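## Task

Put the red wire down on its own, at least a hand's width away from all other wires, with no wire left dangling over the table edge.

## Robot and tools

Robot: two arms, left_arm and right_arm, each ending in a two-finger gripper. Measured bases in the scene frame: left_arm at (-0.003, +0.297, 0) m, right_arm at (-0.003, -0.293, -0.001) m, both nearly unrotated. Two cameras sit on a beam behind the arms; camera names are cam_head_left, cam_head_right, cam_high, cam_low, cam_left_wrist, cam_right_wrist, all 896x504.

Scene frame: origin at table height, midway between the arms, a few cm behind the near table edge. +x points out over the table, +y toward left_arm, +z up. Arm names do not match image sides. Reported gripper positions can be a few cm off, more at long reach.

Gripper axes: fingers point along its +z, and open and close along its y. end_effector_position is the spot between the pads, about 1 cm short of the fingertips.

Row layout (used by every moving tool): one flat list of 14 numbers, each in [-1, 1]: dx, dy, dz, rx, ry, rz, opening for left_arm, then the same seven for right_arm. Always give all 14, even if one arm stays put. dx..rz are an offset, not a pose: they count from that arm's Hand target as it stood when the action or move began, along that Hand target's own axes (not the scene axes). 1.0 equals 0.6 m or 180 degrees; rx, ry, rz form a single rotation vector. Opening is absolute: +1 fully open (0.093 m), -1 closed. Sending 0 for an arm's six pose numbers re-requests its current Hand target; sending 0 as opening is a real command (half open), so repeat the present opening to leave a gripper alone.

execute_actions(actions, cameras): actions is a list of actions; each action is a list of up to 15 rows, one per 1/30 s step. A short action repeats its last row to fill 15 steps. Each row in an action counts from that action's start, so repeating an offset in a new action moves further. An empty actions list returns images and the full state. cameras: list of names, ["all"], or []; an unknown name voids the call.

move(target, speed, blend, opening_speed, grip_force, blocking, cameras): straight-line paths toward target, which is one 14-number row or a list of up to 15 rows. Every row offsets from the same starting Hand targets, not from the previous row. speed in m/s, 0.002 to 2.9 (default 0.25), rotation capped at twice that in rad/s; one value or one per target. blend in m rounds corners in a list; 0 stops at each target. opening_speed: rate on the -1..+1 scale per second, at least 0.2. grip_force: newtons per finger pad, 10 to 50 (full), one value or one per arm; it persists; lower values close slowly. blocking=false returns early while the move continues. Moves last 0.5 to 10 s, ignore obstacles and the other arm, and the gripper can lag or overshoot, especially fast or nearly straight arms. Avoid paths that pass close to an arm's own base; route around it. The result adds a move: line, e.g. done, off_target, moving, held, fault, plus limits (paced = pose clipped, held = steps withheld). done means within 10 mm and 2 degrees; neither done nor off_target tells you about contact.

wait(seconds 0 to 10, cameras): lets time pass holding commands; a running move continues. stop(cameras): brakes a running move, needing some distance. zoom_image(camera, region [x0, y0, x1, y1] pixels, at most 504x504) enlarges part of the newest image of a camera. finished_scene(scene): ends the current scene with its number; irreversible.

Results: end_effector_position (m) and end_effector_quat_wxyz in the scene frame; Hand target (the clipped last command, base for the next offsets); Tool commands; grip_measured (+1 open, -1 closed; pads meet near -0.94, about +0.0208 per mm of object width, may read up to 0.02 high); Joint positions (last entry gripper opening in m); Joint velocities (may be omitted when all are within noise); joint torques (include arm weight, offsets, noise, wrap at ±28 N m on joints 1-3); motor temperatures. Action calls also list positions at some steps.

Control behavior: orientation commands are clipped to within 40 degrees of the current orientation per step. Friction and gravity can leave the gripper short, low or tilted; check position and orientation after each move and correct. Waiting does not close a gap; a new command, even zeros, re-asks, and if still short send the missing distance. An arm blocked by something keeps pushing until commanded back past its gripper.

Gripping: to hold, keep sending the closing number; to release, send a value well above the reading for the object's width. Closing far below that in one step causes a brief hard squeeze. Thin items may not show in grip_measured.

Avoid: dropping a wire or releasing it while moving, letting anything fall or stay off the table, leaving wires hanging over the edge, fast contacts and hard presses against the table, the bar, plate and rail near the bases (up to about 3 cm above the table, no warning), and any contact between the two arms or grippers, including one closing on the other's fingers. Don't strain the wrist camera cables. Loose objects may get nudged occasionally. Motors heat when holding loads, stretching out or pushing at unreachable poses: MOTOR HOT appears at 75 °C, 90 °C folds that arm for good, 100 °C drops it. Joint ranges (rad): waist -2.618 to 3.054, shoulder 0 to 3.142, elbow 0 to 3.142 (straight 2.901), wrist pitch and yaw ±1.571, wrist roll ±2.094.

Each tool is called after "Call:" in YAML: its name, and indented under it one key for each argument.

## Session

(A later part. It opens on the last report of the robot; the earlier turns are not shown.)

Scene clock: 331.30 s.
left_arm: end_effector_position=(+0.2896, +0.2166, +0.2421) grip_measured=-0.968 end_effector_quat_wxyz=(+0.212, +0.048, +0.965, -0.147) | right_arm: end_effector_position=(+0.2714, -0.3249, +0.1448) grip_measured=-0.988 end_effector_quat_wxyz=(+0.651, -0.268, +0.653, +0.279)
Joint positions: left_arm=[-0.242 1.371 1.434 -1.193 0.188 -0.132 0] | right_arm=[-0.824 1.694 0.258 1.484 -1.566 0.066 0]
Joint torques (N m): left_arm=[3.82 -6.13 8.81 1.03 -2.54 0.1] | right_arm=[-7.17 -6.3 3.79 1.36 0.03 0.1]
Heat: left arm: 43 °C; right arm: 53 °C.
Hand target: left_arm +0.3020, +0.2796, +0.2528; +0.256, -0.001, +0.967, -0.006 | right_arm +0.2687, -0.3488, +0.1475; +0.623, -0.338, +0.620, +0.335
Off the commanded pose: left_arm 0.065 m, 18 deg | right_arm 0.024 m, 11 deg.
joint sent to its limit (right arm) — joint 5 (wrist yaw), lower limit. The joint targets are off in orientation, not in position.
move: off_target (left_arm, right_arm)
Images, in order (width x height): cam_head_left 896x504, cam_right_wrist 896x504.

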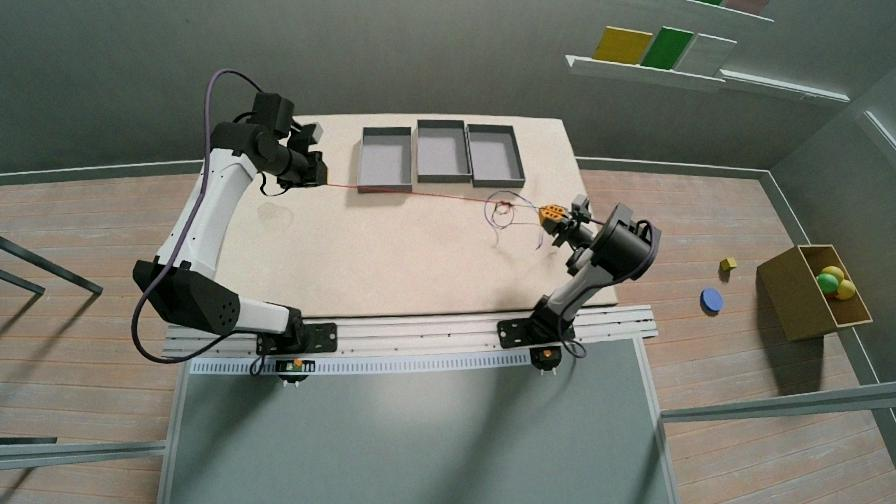

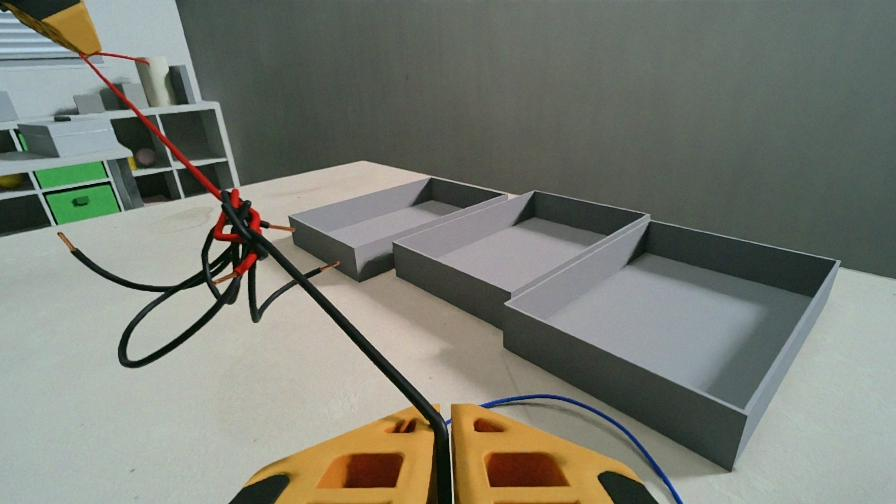

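Call:
move:
  target: [0,0,0,0,0,0,-1,0.02,0.03,0.25,0,0,0,-1]
  speed: 0.1
  cameras: ["cam_right_wrist","cam_head_left","cam_left_wrist"]

Call:
zoom_image:
  camera: "cam_right_wrist"
  region: [250, 150, 650, 500]

Scene clock: 338.77 s.
left_arm: end_effector_position=(+0.3011, +0.2754, +0.2374) grip_measured=-0.968 end_effector_quat_wxyz=(+0.233, -0.002, +0.972, -0.010) | right_arm: end_effector_position=(+0.3286, -0.2123, +0.1366) grip_measured=-0.988 end_effector_quat_wxyz=(+0.619, -0.338, +0.620, +0.345)
Joint positions: left_arm=[-0.197 1.371 1.434 -1.195 -0.086 -0.125 0] | right_arm=[-0.303 1.81 0.377 1.436 -1.257 0.015 0]
Joint torques (N m): left_arm=[0.39 -5.61 7.72 1.35 -0.14 0.12] | right_arm=[0.73 -6.23 4.62 1.56 0.19 -0.12]
Heat: left arm: 43 °C; right arm: 51 °C.
Hand target: left_arm +0.3020, +0.2795, +0.2528; +0.256, -0.001, +0.967, -0.007 | right_arm +0.3356, -0.2133, +0.1357; +0.623, -0.338, +0.620, +0.335
Off the commanded pose: left_arm 0.016 m, 3 deg | right_arm 0.007 m, 1 deg.
move: off_target (left_arm)
Images, in order (width x height): cam_head_left 896x504, cam_left_wrist 896x504, cam_right_wrist 896x504.

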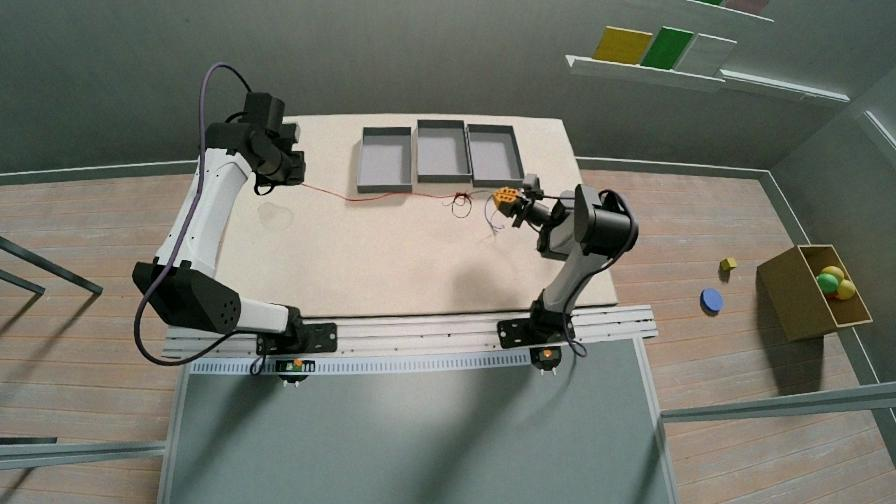

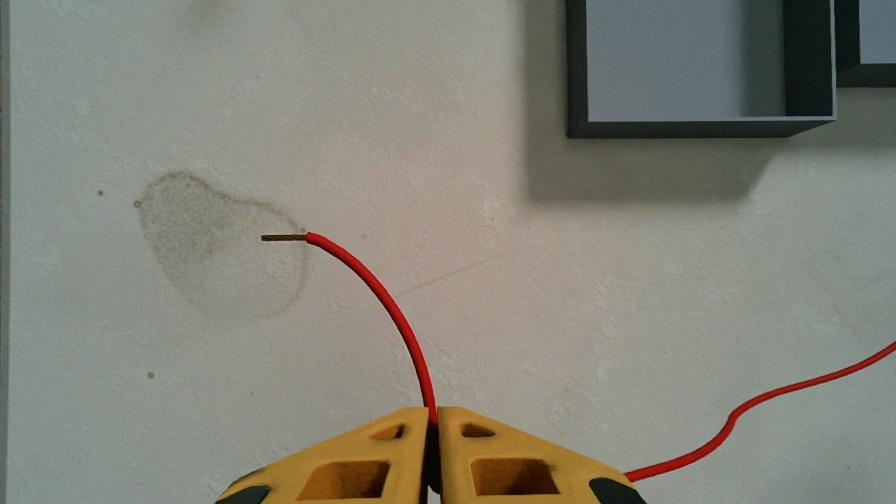

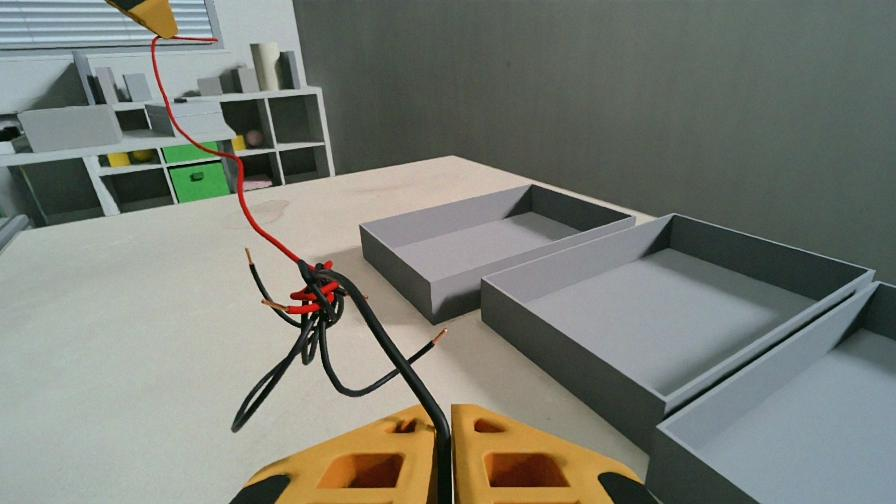

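Scaled by 1.260 from the camera's 896x504 image, which has a finer 1280x720 frame.

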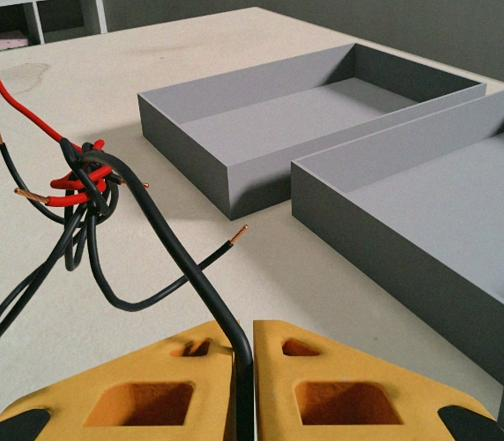

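Call:
move:
  target:
    - [0,0,0,0,0,0,-1,0,0,0,0,0,0,0.3]
    - [0,0,0,0,0,0,-1,0,0,-0.1,0,0,0,0.3]
    - [-0.149,-0.25,-0.26,0.359,-0.227,0.259,-1,-0.108,0.09,0.0,-0.2,0,0,0.3]
  speed: 0.15
  opening_speed: 1.0

Call:
wait:
  seconds: 1.5
  cameras: ["all"]

Call:
zoom_image:
  camera: "cam_right_wrist"
  region: [250, 0, 650, 300]

Call:
zoom_image:
  camera: "cam_low"
  region: [250, 30, 400, 230]

Scene clock: 356.97 s.
left_arm: end_effector_position=(+0.3008, +0.1364, +0.4260) grip_measured=-0.968 end_effector_quat_wxyz=(+0.483, +0.466, +0.620, -0.406) | right_arm: end_effector_position=(+0.2909, -0.1853, +0.1908) grip_measured=+0.299 end_effector_quat_wxyz=(+0.550, -0.429, +0.560, +0.448)
Joint positions: left_arm=[-0.121 1.509 1.787 -1 1.18 0.616 0] | right_arm=[-0.27 1.657 0.469 1.435 -1.555 0.279 0.06]
Joint torques (N m): left_arm=[-0.98 -3.58 7.61 1.83 0.52 0.17] | right_arm=[1.09 -8.72 5.7 1.4 0.02 0.26]
Motor temperatures (°C): left_arm=[25 37 42 35 29 25 27] | right_arm=[27 50 33 34 27 24 30]
Heat: left arm: 42 °C; right arm: 50 °C.
Hand target: left_arm +0.3025, +0.1320, +0.4346; +0.495, +0.481, +0.601, -0.402 | right_arm +0.2900, -0.1837, +0.2002; +0.488, -0.514, +0.486, +0.511
Off the commanded pose: left_arm 0.010 m, 3 deg | right_arm 0.010 m, 16 deg.
joint sent to its limit (right arm) — joint 5 (wrist yaw), lower limit. The joint targets are off in orientation, not in position.
move: off_target (left_arm, right_arm)

Scene clock: 358.47 s.
left_arm: end_effector_position=(+0.3007, +0.1364, +0.4261) grip_measured=-0.968 end_effector_quat_wxyz=(+0.483, +0.466, +0.620, -0.406) | right_arm: end_effector_position=(+0.2909, -0.1853, +0.1908) grip_measured=+0.299 end_effector_quat_wxyz=(+0.549, -0.429, +0.560, +0.448)
Joint positions: left_arm=[-0.121 1.509 1.787 -1 1.18 0.616 0] | right_arm=[-0.27 1.657 0.469 1.435 -1.555 0.28 0.06]
Joint torques (N m): left_arm=[-0.96 -3.55 7.6 1.81 0.53 0.15] | right_arm=[0.98 -8.5 5.76 1.37 -0.01 0.25]
Heat: left arm: 42 °C; right arm: 50 °C.
Hand target: left_arm +0.3025, +0.1320, +0.4345; +0.495, +0.481, +0.601, -0.402 | right_arm +0.2900, -0.1837, +0.2002; +0.488, -0.514, +0.486, +0.511
Tool commands: left_gripper/opening=-1.0 right_gripper/opening=+0.3
Off the commanded pose: left_arm 0.010 m, 3 deg | right_arm 0.010 m, 16 deg.
wait: 1.50 s; at rest by 0.17 s

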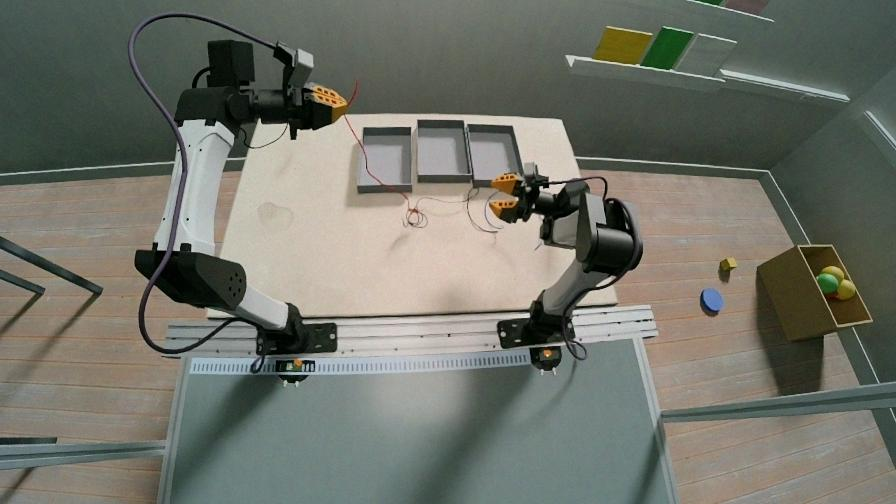

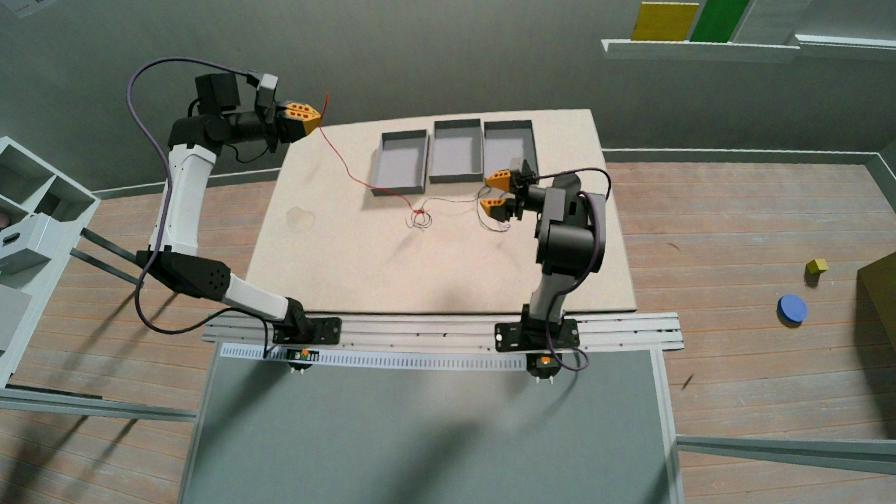

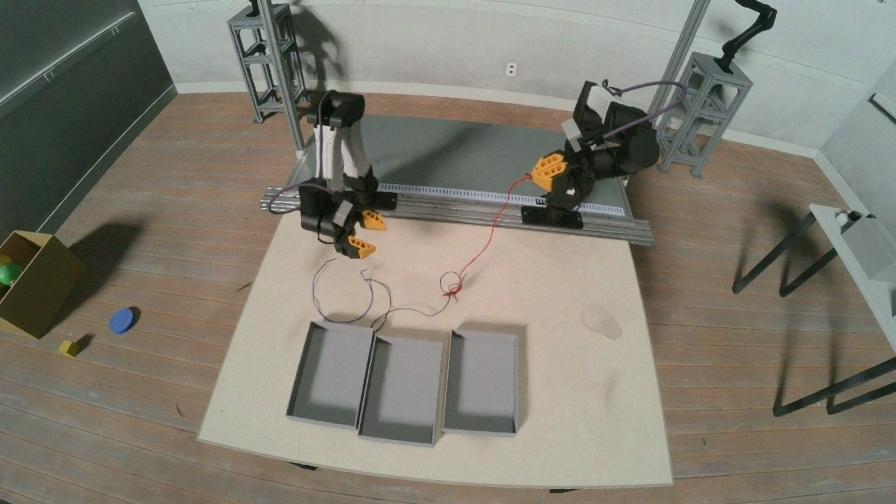

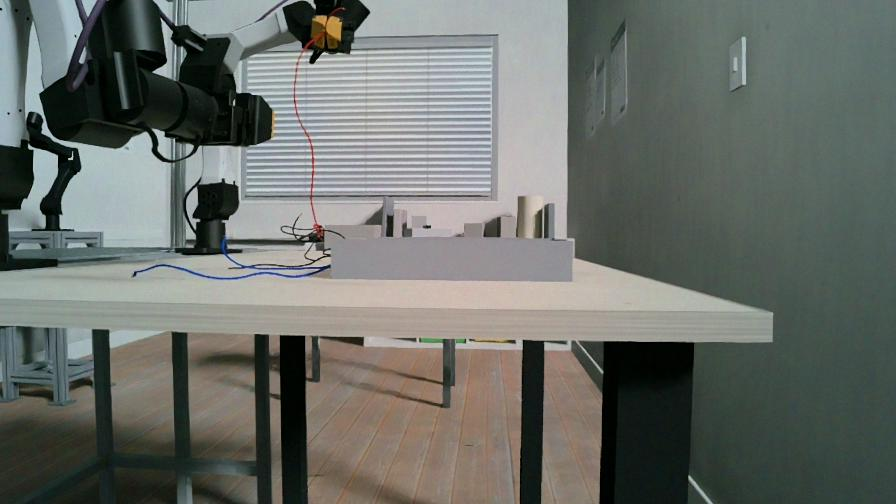

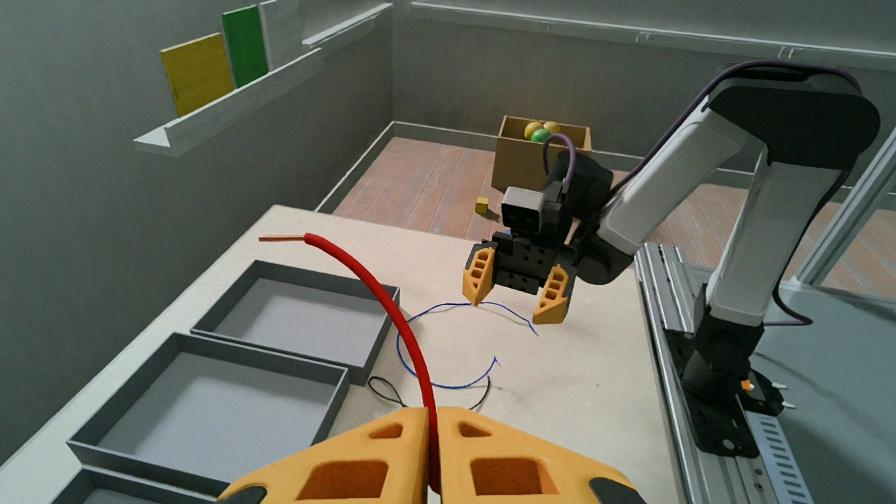

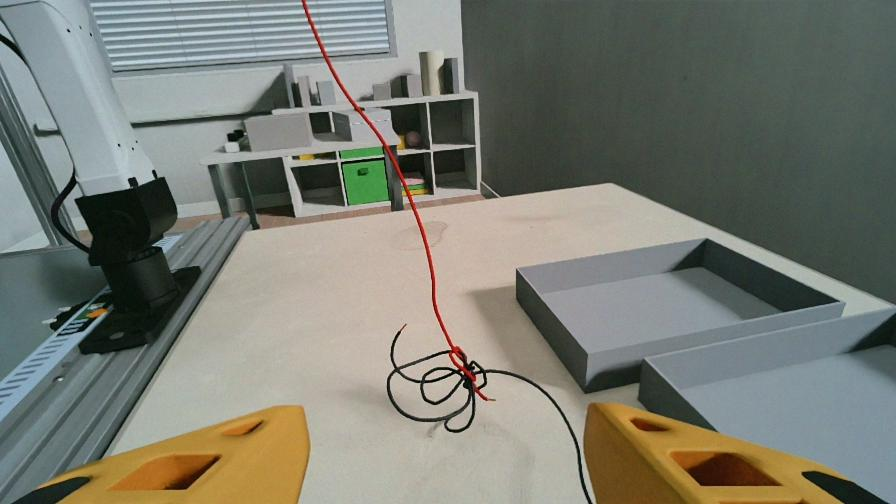

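Scaled by 1.260 from the camera's 896x504 image, which has a finer 1280x720 frame.

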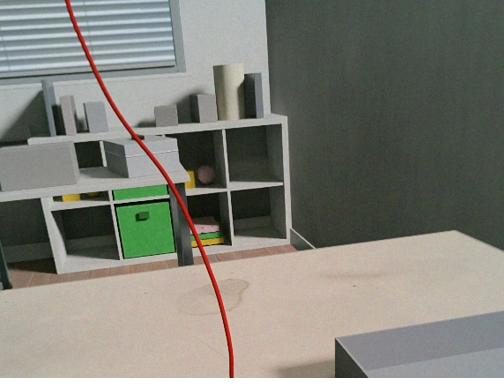

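Scaled by 2.520 from the camera's 896x504 image, which has a finer 1280x720 frame.

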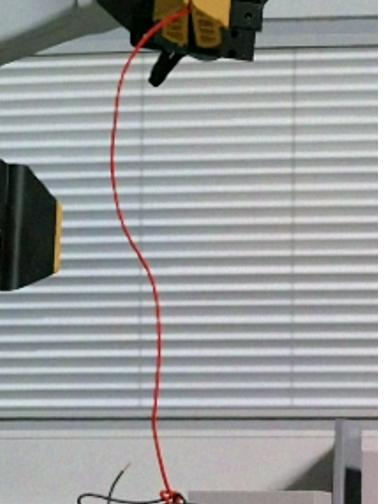

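Call:
zoom_image:
  camera: "cam_right_wrist"
  region: [360, 300, 620, 450]

Call:
zoom_image:
  camera: "cam_head_left"
  region: [370, 170, 520, 250]

Scaled by 1.938 from the camera's 896x504 image, which has a finer 1280x720 frame.

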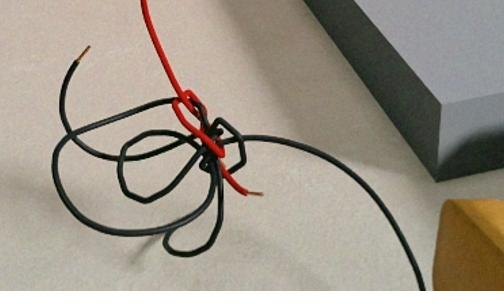

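Scaled by 3.360 from the camera's 896x504 image, which has a finer 1280x720 frame.

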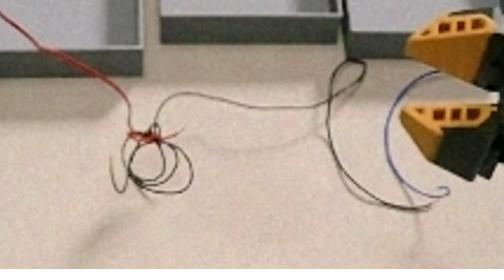

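Call:
move:
  target: [0,0,0,0,0,0,-1,0.05,0.067,0.223,0.24,0.314,0.141,0.2]
  speed: 0.2
  cameras: ["cam_right_wrist","cam_left_wrist","cam_high"]

Call:
zoom_image:
  camera: "cam_right_wrist"
  region: [200, 0, 700, 400]

Scene clock: 372.73 s.
left_arm: end_effector_position=(+0.3007, +0.1364, +0.4261) grip_measured=-0.968 end_effector_quat_wxyz=(+0.483, +0.466, +0.620, -0.406) | right_arm: end_effector_position=(+0.2392, -0.0555, +0.1638) grip_measured=+0.201 end_effector_quat_wxyz=(+0.233, -0.376, +0.891, +0.101)
Joint positions: left_arm=[-0.121 1.509 1.787 -1 1.18 0.616 0] | right_arm=[0.709 1.375 1.145 -0.83 -0.024 -0.028 0.055]
Joint torques (N m): left_arm=[-0.99 -3.58 7.61 1.82 0.52 0.15] | right_arm=[1.01 -5.59 8.49 1.3 0.09 0.37]
Heat: left arm: 42 °C; right arm: 50 °C.
Hand target: left_arm +0.3025, +0.1320, +0.4345; +0.495, +0.481, +0.601, -0.402 | right_arm +0.2432, -0.0522, +0.1697; +0.238, -0.370, +0.893, +0.098
Off the commanded pose: left_arm 0.010 m, 3 deg | right_arm 0.008 m, 1 deg.
move: off_target (left_arm)
Images, in order (width x height): cam_high 896x504, cam_left_wrist 896x504, cam_right_wrist 896x504.

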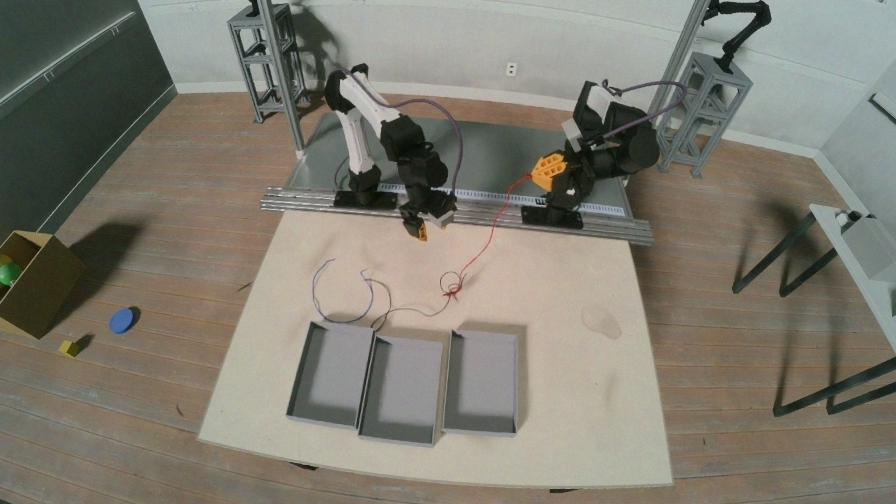

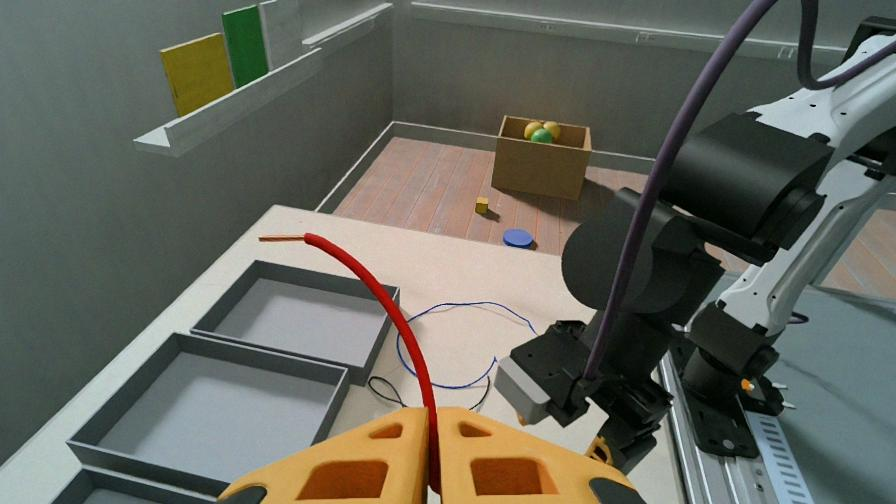

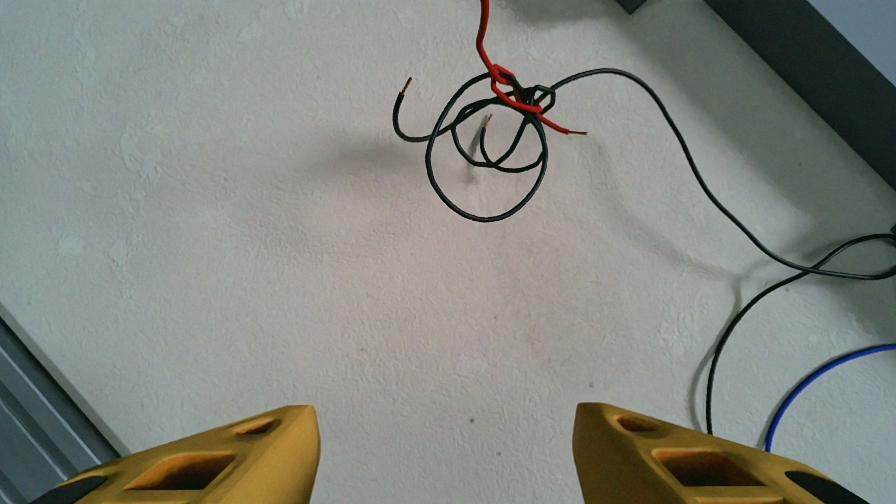

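Scaled by 1.008 from the camera's 896x504 image, which has a finer 1280x720 frame.

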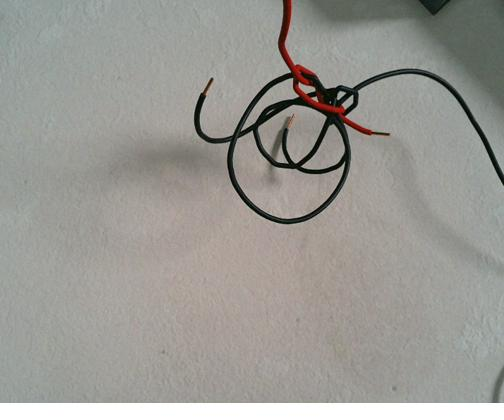

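Call:
move:
  target: [0,0,0,0,0,0,-1,-0.067,0.017,0.28,0,0,0,0.0]
  speed: 0.12
  cameras: ["cam_right_wrist","cam_left_wrist"]

Scene clock: 382.87 s.
left_arm: end_effector_position=(+0.3007, +0.1364, +0.4261) grip_measured=-0.968 end_effector_quat_wxyz=(+0.483, +0.466, +0.620, -0.406) | right_arm: end_effector_position=(+0.3135, +0.0305, +0.0404) grip_measured=+0.001 end_effector_quat_wxyz=(+0.226, -0.375, +0.894, +0.098)
Joint positions: left_arm=[-0.121 1.509 1.787 -1 1.18 0.617 0] | right_arm=[0.74 1.917 1.231 -0.389 -0.007 0 0.045]
Joint torques (N m): left_arm=[-0.95 -3.58 7.6 1.82 0.52 0.15] | right_arm=[1.44 -10.48 7.91 1.45 0.11 0.35]
Heat: left arm: 42 °C; right arm: 49 °C.
Hand target: left_arm +0.3025, +0.1320, +0.4345; +0.495, +0.481, +0.601, -0.402 | right_arm +0.3199, +0.0386, +0.0439; +0.238, -0.369, +0.893, +0.098
Off the commanded pose: left_arm 0.010 m, 3 deg | right_arm 0.011 m, 1 deg.
move: off_target (left_arm, right_arm)
Images, in order (width x height): cam_left_wrist 896x504, cam_right_wrist 896x504.

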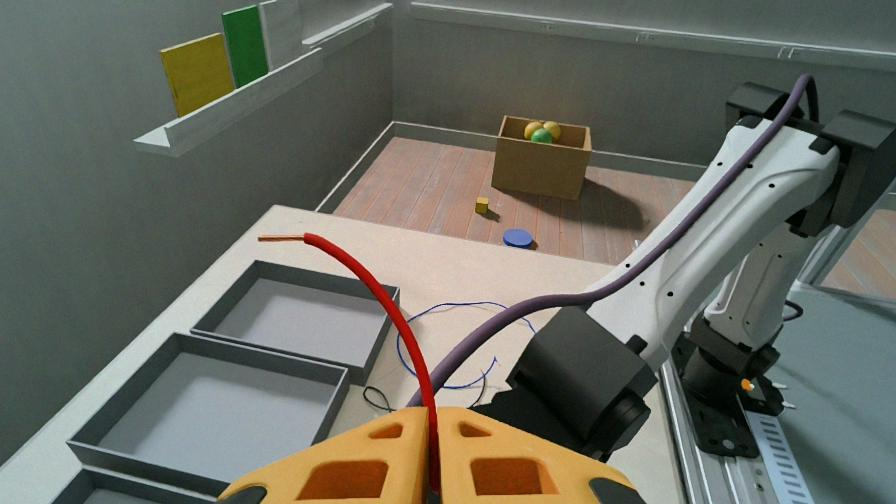

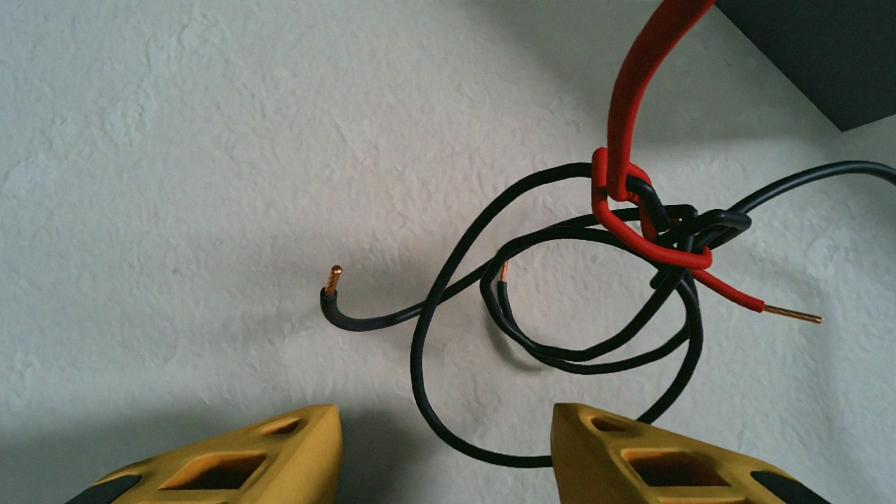

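Call:
move:
  target:
    - [0,0,0,0,0,0,-1,0,0.014,0.05,0,0,0,0.0]
    - [0,0,0,0,0,0,-1,0,0.014,0.05,0,0,0,-1]
  speed: 0.05
  opening_speed: 1.0
  cameras: ["cam_right_wrist"]

Scene clock: 391.23 s.
left_arm: end_effector_position=(+0.3007, +0.1364, +0.4261) grip_measured=-0.968 end_effector_quat_wxyz=(+0.483, +0.466, +0.620, -0.406) | right_arm: end_effector_position=(+0.3217, +0.0511, +0.0223) grip_measured=-0.988 end_effector_quat_wxyz=(+0.239, -0.374, +0.890, +0.103)
Joint positions: left_arm=[-0.121 1.509 1.787 -1 1.18 0.617 0] | right_arm=[0.762 2.004 1.261 -0.305 0.004 0.019 0]
Joint torques (N m): left_arm=[-0.98 -3.54 7.62 1.83 0.51 0.15] | right_arm=[0.92 -9.99 7.54 1.41 0.19 0.32]
Heat: left arm: 42 °C; right arm: 50 °C.
Hand target: left_arm +0.3025, +0.1320, +0.4345; +0.495, +0.481, +0.601, -0.402 | right_arm +0.3246, +0.0552, +0.0179; +0.238, -0.369, +0.893, +0.098
Off the commanded pose: left_arm 0.010 m, 3 deg | right_arm 0.007 m, 1 deg.
move: off_target (left_arm)
Images, in order (width x height): cam_right_wrist 896x504.

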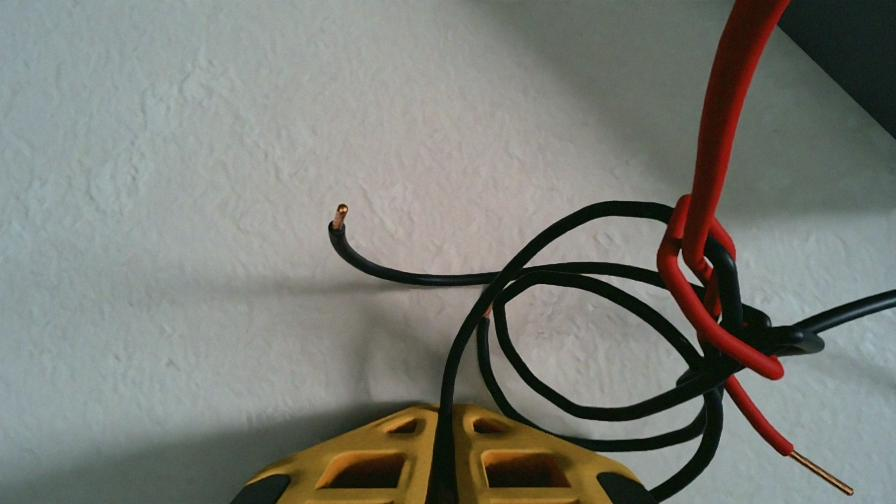

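Call:
zoom_image:
  camera: "cam_right_wrist"
  region: [560, 140, 896, 504]

Scaled by 1.385 from the camera's 896x504 image, which has a finer 1280x720 frame.

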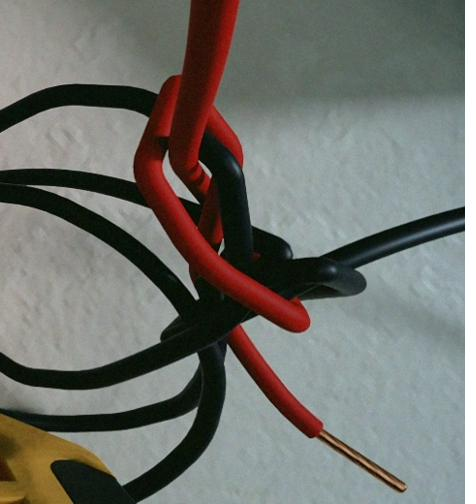

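Call:
move:
  target: [0,0,0,0,0,0,-1,0.167,-0.185,-0.258,0,0,0,-1]
  speed: 0.06
  cameras: ["cam_right_wrist","cam_low","cam_high","cam_head_left","cam_left_wrist"]

Call:
zoom_image:
  camera: "cam_right_wrist"
  region: [400, 0, 896, 400]

Scene clock: 402.00 s.
left_arm: end_effector_position=(+0.3007, +0.1364, +0.4261) grip_measured=-0.968 end_effector_quat_wxyz=(+0.483, +0.466, +0.620, -0.406) | right_arm: end_effector_position=(+0.2932, -0.1369, +0.1038) grip_measured=-0.988 end_effector_quat_wxyz=(+0.242, -0.365, +0.894, +0.093)
Joint positions: left_arm=[-0.121 1.509 1.787 -1 1.18 0.617 0] | right_arm=[0.342 1.399 0.923 -0.602 -0.177 -0.335 0]
Joint torques (N m): left_arm=[-1.02 -3.54 7.65 1.82 0.52 0.14] | right_arm=[-0.68 -8.32 4.74 1.23 -0.31 -0.03]
Motor temperatures (°C): left_arm=[25 36 42 36 29 25 27] | right_arm=[27 51 38 33 27 24 30]
Heat: left arm: 42 °C; right arm: 51 °C.
Hand target: left_arm +0.3025, +0.1320, +0.4345; +0.495, +0.481, +0.601, -0.402 | right_arm +0.2869, -0.1392, +0.1025; +0.238, -0.370, +0.893, +0.098
Off the commanded pose: left_arm 0.010 m, 3 deg | right_arm 0.007 m, 1 deg.
move: off_target (left_arm)
Images, in order (width x height): cam_head_left 896x504, cam_high 896x504, cam_low 896x504, cam_left_wrist 896x504, cam_right_wrist 896x504.

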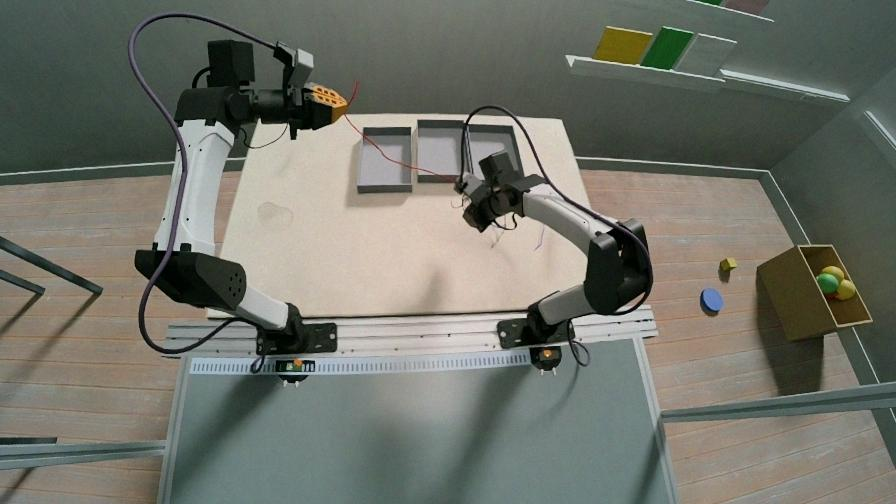

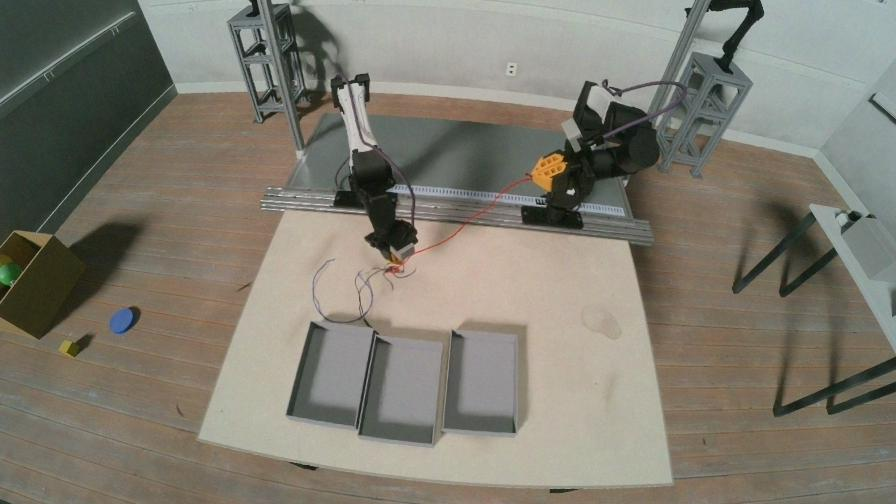

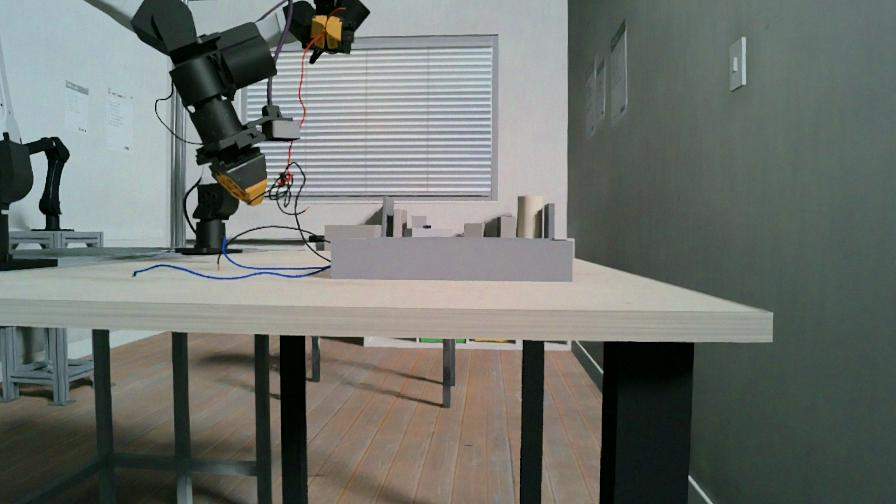

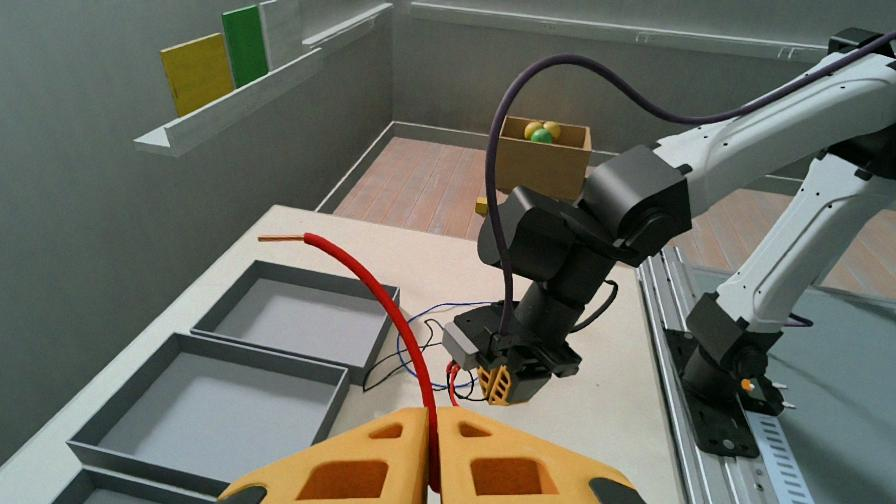

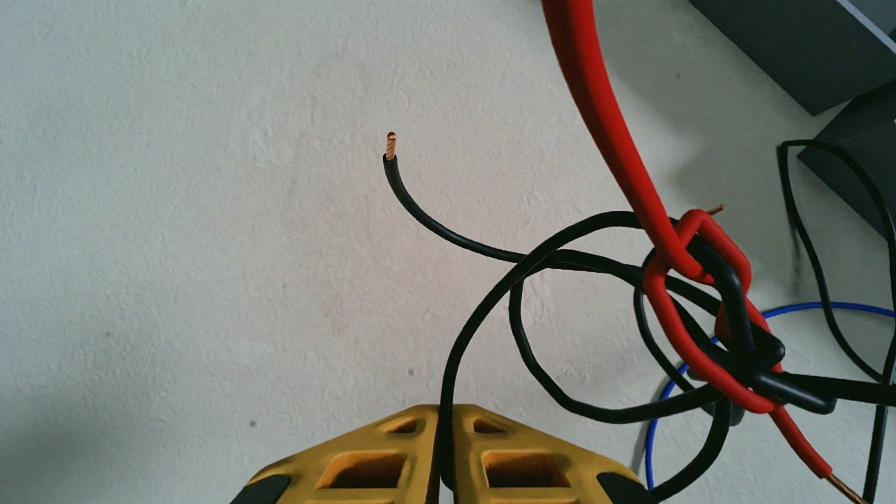

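Scaled by 1.016 from the camera's 896x504 image, which has a finer 1280x720 frame.

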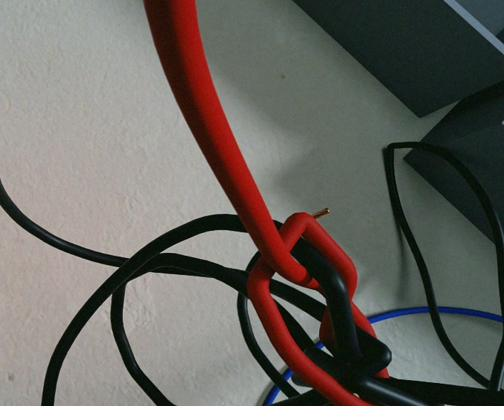

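Call:
move:
  target: [0,0,0,0,0,0,-1,-0.03,-0.12,-0.1,0,0,0,-1]
  speed: 0.05
  cameras: ["cam_right_wrist","cam_head_left"]

Call:
zoom_image:
  camera: "cam_right_wrist"
  region: [400, 50, 896, 504]

Scene clock: 407.17 s.
left_arm: end_effector_position=(+0.3007, +0.1364, +0.4261) grip_measured=-0.968 end_effector_quat_wxyz=(+0.483, +0.466, +0.620, -0.406) | right_arm: end_effector_position=(+0.3227, -0.2005, +0.1583) grip_measured=-0.988 end_effector_quat_wxyz=(+0.233, -0.365, +0.896, +0.094)
Joint positions: left_arm=[-0.121 1.509 1.787 -1 1.18 0.617 0] | right_arm=[0.078 1.449 1.197 -0.902 -0.295 -0.58 0]
Joint torques (N m): left_arm=[-1.01 -3.54 7.56 1.84 0.53 0.15] | right_arm=[-0.43 -6.11 8.21 1.09 -0.37 0.06]
Heat: left arm: 42 °C; right arm: 51 °C.
Hand target: left_arm +0.3025, +0.1320, +0.4345; +0.495, +0.481, +0.601, -0.402 | right_arm +0.3277, -0.2001, +0.1636; +0.238, -0.370, +0.893, +0.098
Off the commanded pose: left_arm 0.010 m, 3 deg | right_arm 0.007 m, 1 deg.
move: off_target (left_arm)
Images, in order (width x height): cam_head_left 896x504, cam_right_wrist 896x504.

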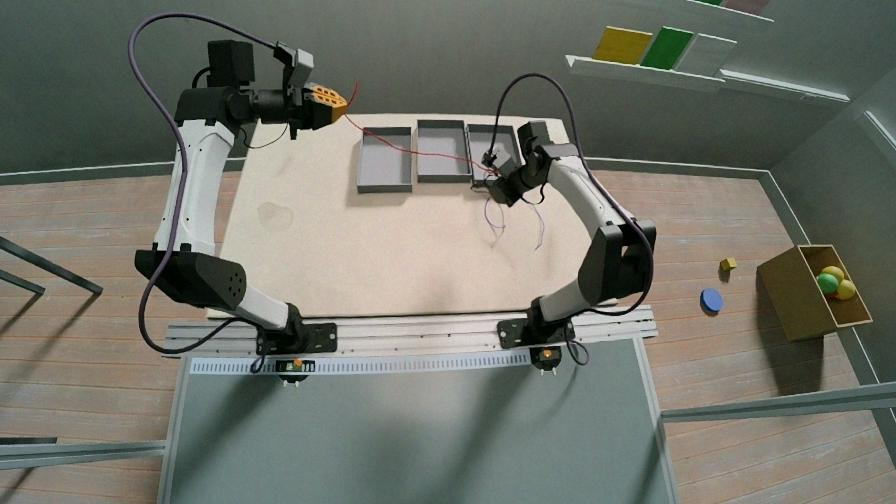

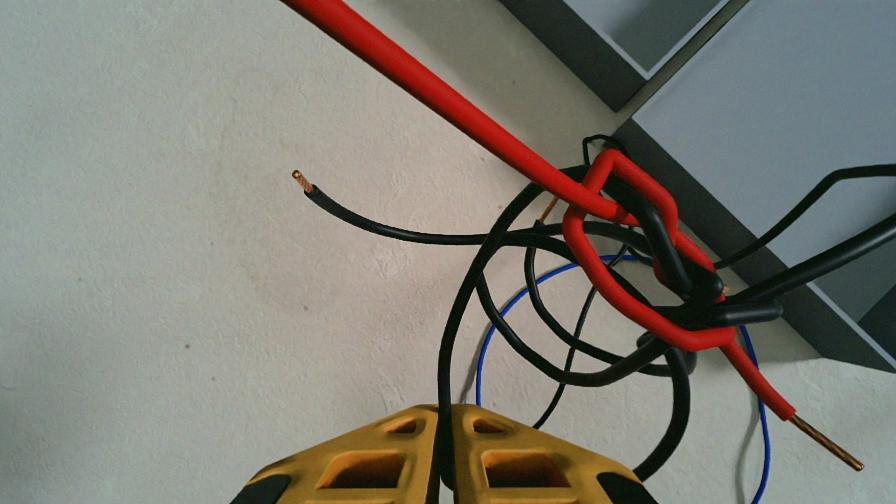

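Scaled by 1.016 from the camera's 896x504 image, which has a finer 1280x720 frame.

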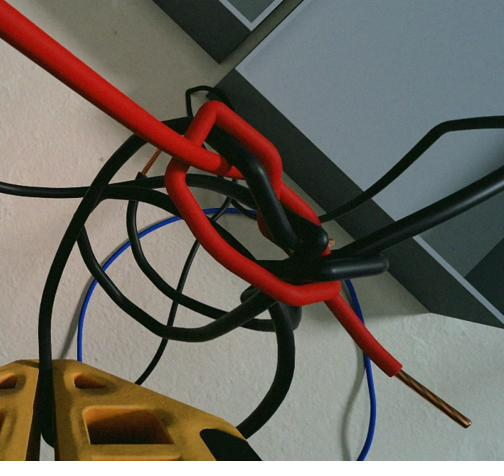

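Call:
move:
  target: [0,0,0,0,0,0,-1,0.115,-0.14,-0.071,0,0,0,-1]
  speed: 0.05
  cameras: ["cam_right_wrist","cam_head_left","cam_high"]

Call:
zoom_image:
  camera: "cam_right_wrist"
  region: [400, 50, 896, 504]

Scene clock: 414.13 s.
left_arm: end_effector_position=(+0.3013, +0.1334, +0.4240) grip_measured=-0.968 end_effector_quat_wxyz=(+0.479, +0.468, +0.620, -0.409) | right_arm: end_effector_position=(+0.3245, -0.3052, +0.1663) grip_measured=-0.988 end_effector_quat_wxyz=(+0.242, -0.372, +0.889, +0.114)
Joint positions: left_arm=[-0.13 1.516 1.787 -1 1.18 0.617 0] | right_arm=[-0.329 1.532 1.311 -1.092 -0.478 -1.005 0]
Joint torques (N m): left_arm=[-0.29 -4.16 7.66 1.81 0.52 0.15] | right_arm=[-1.35 -6.3 7.82 0.8 -0.13 -0.02]
Heat: left arm: 42 °C; right arm: 50 °C.
Hand target: left_arm +0.3025, +0.1320, +0.4346; +0.495, +0.481, +0.601, -0.402 | right_arm +0.3298, -0.3168, +0.1663; +0.238, -0.370, +0.893, +0.098
Off the commanded pose: left_arm 0.011 m, 3 deg | right_arm 0.013 m, 2 deg.
move: off_target (left_arm, right_arm)
Images, in order (width x height): cam_head_left 896x504, cam_high 896x504, cam_right_wrist 896x504.

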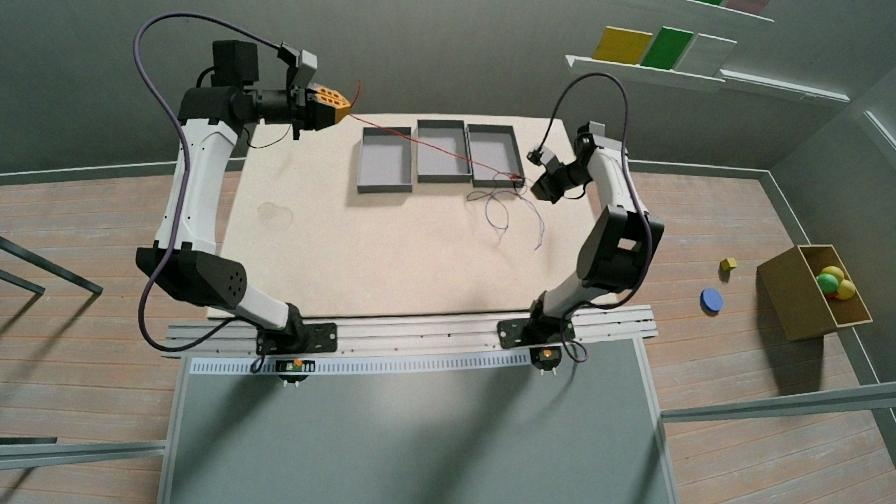

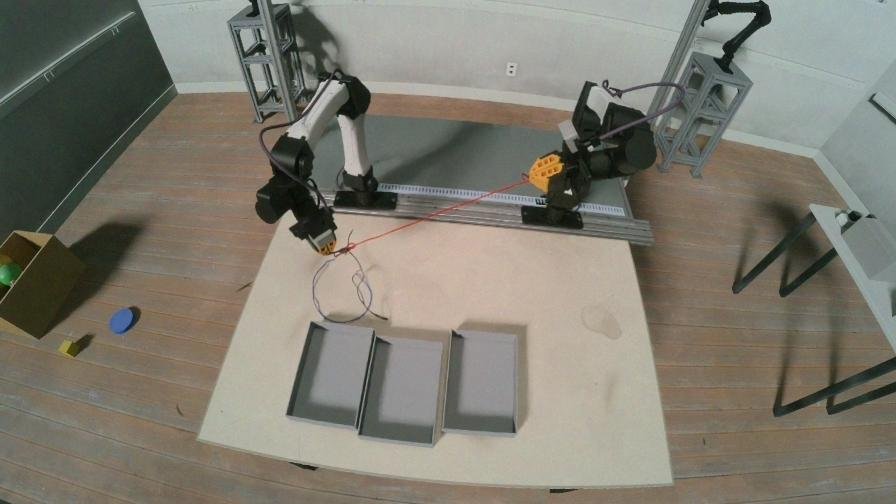

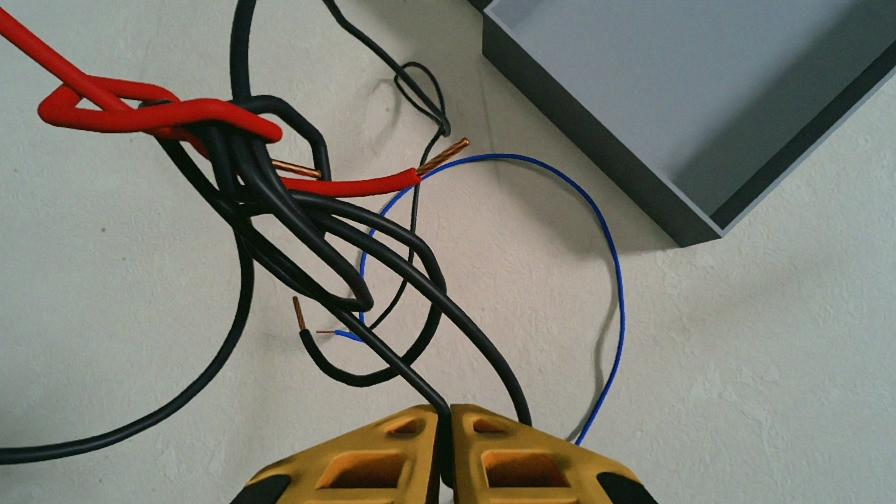

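Scaled by 1.016 from the camera's 896x504 image, which has a finer 1280x720 frame.

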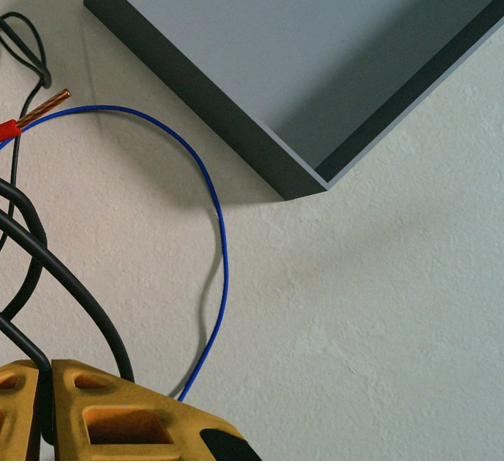

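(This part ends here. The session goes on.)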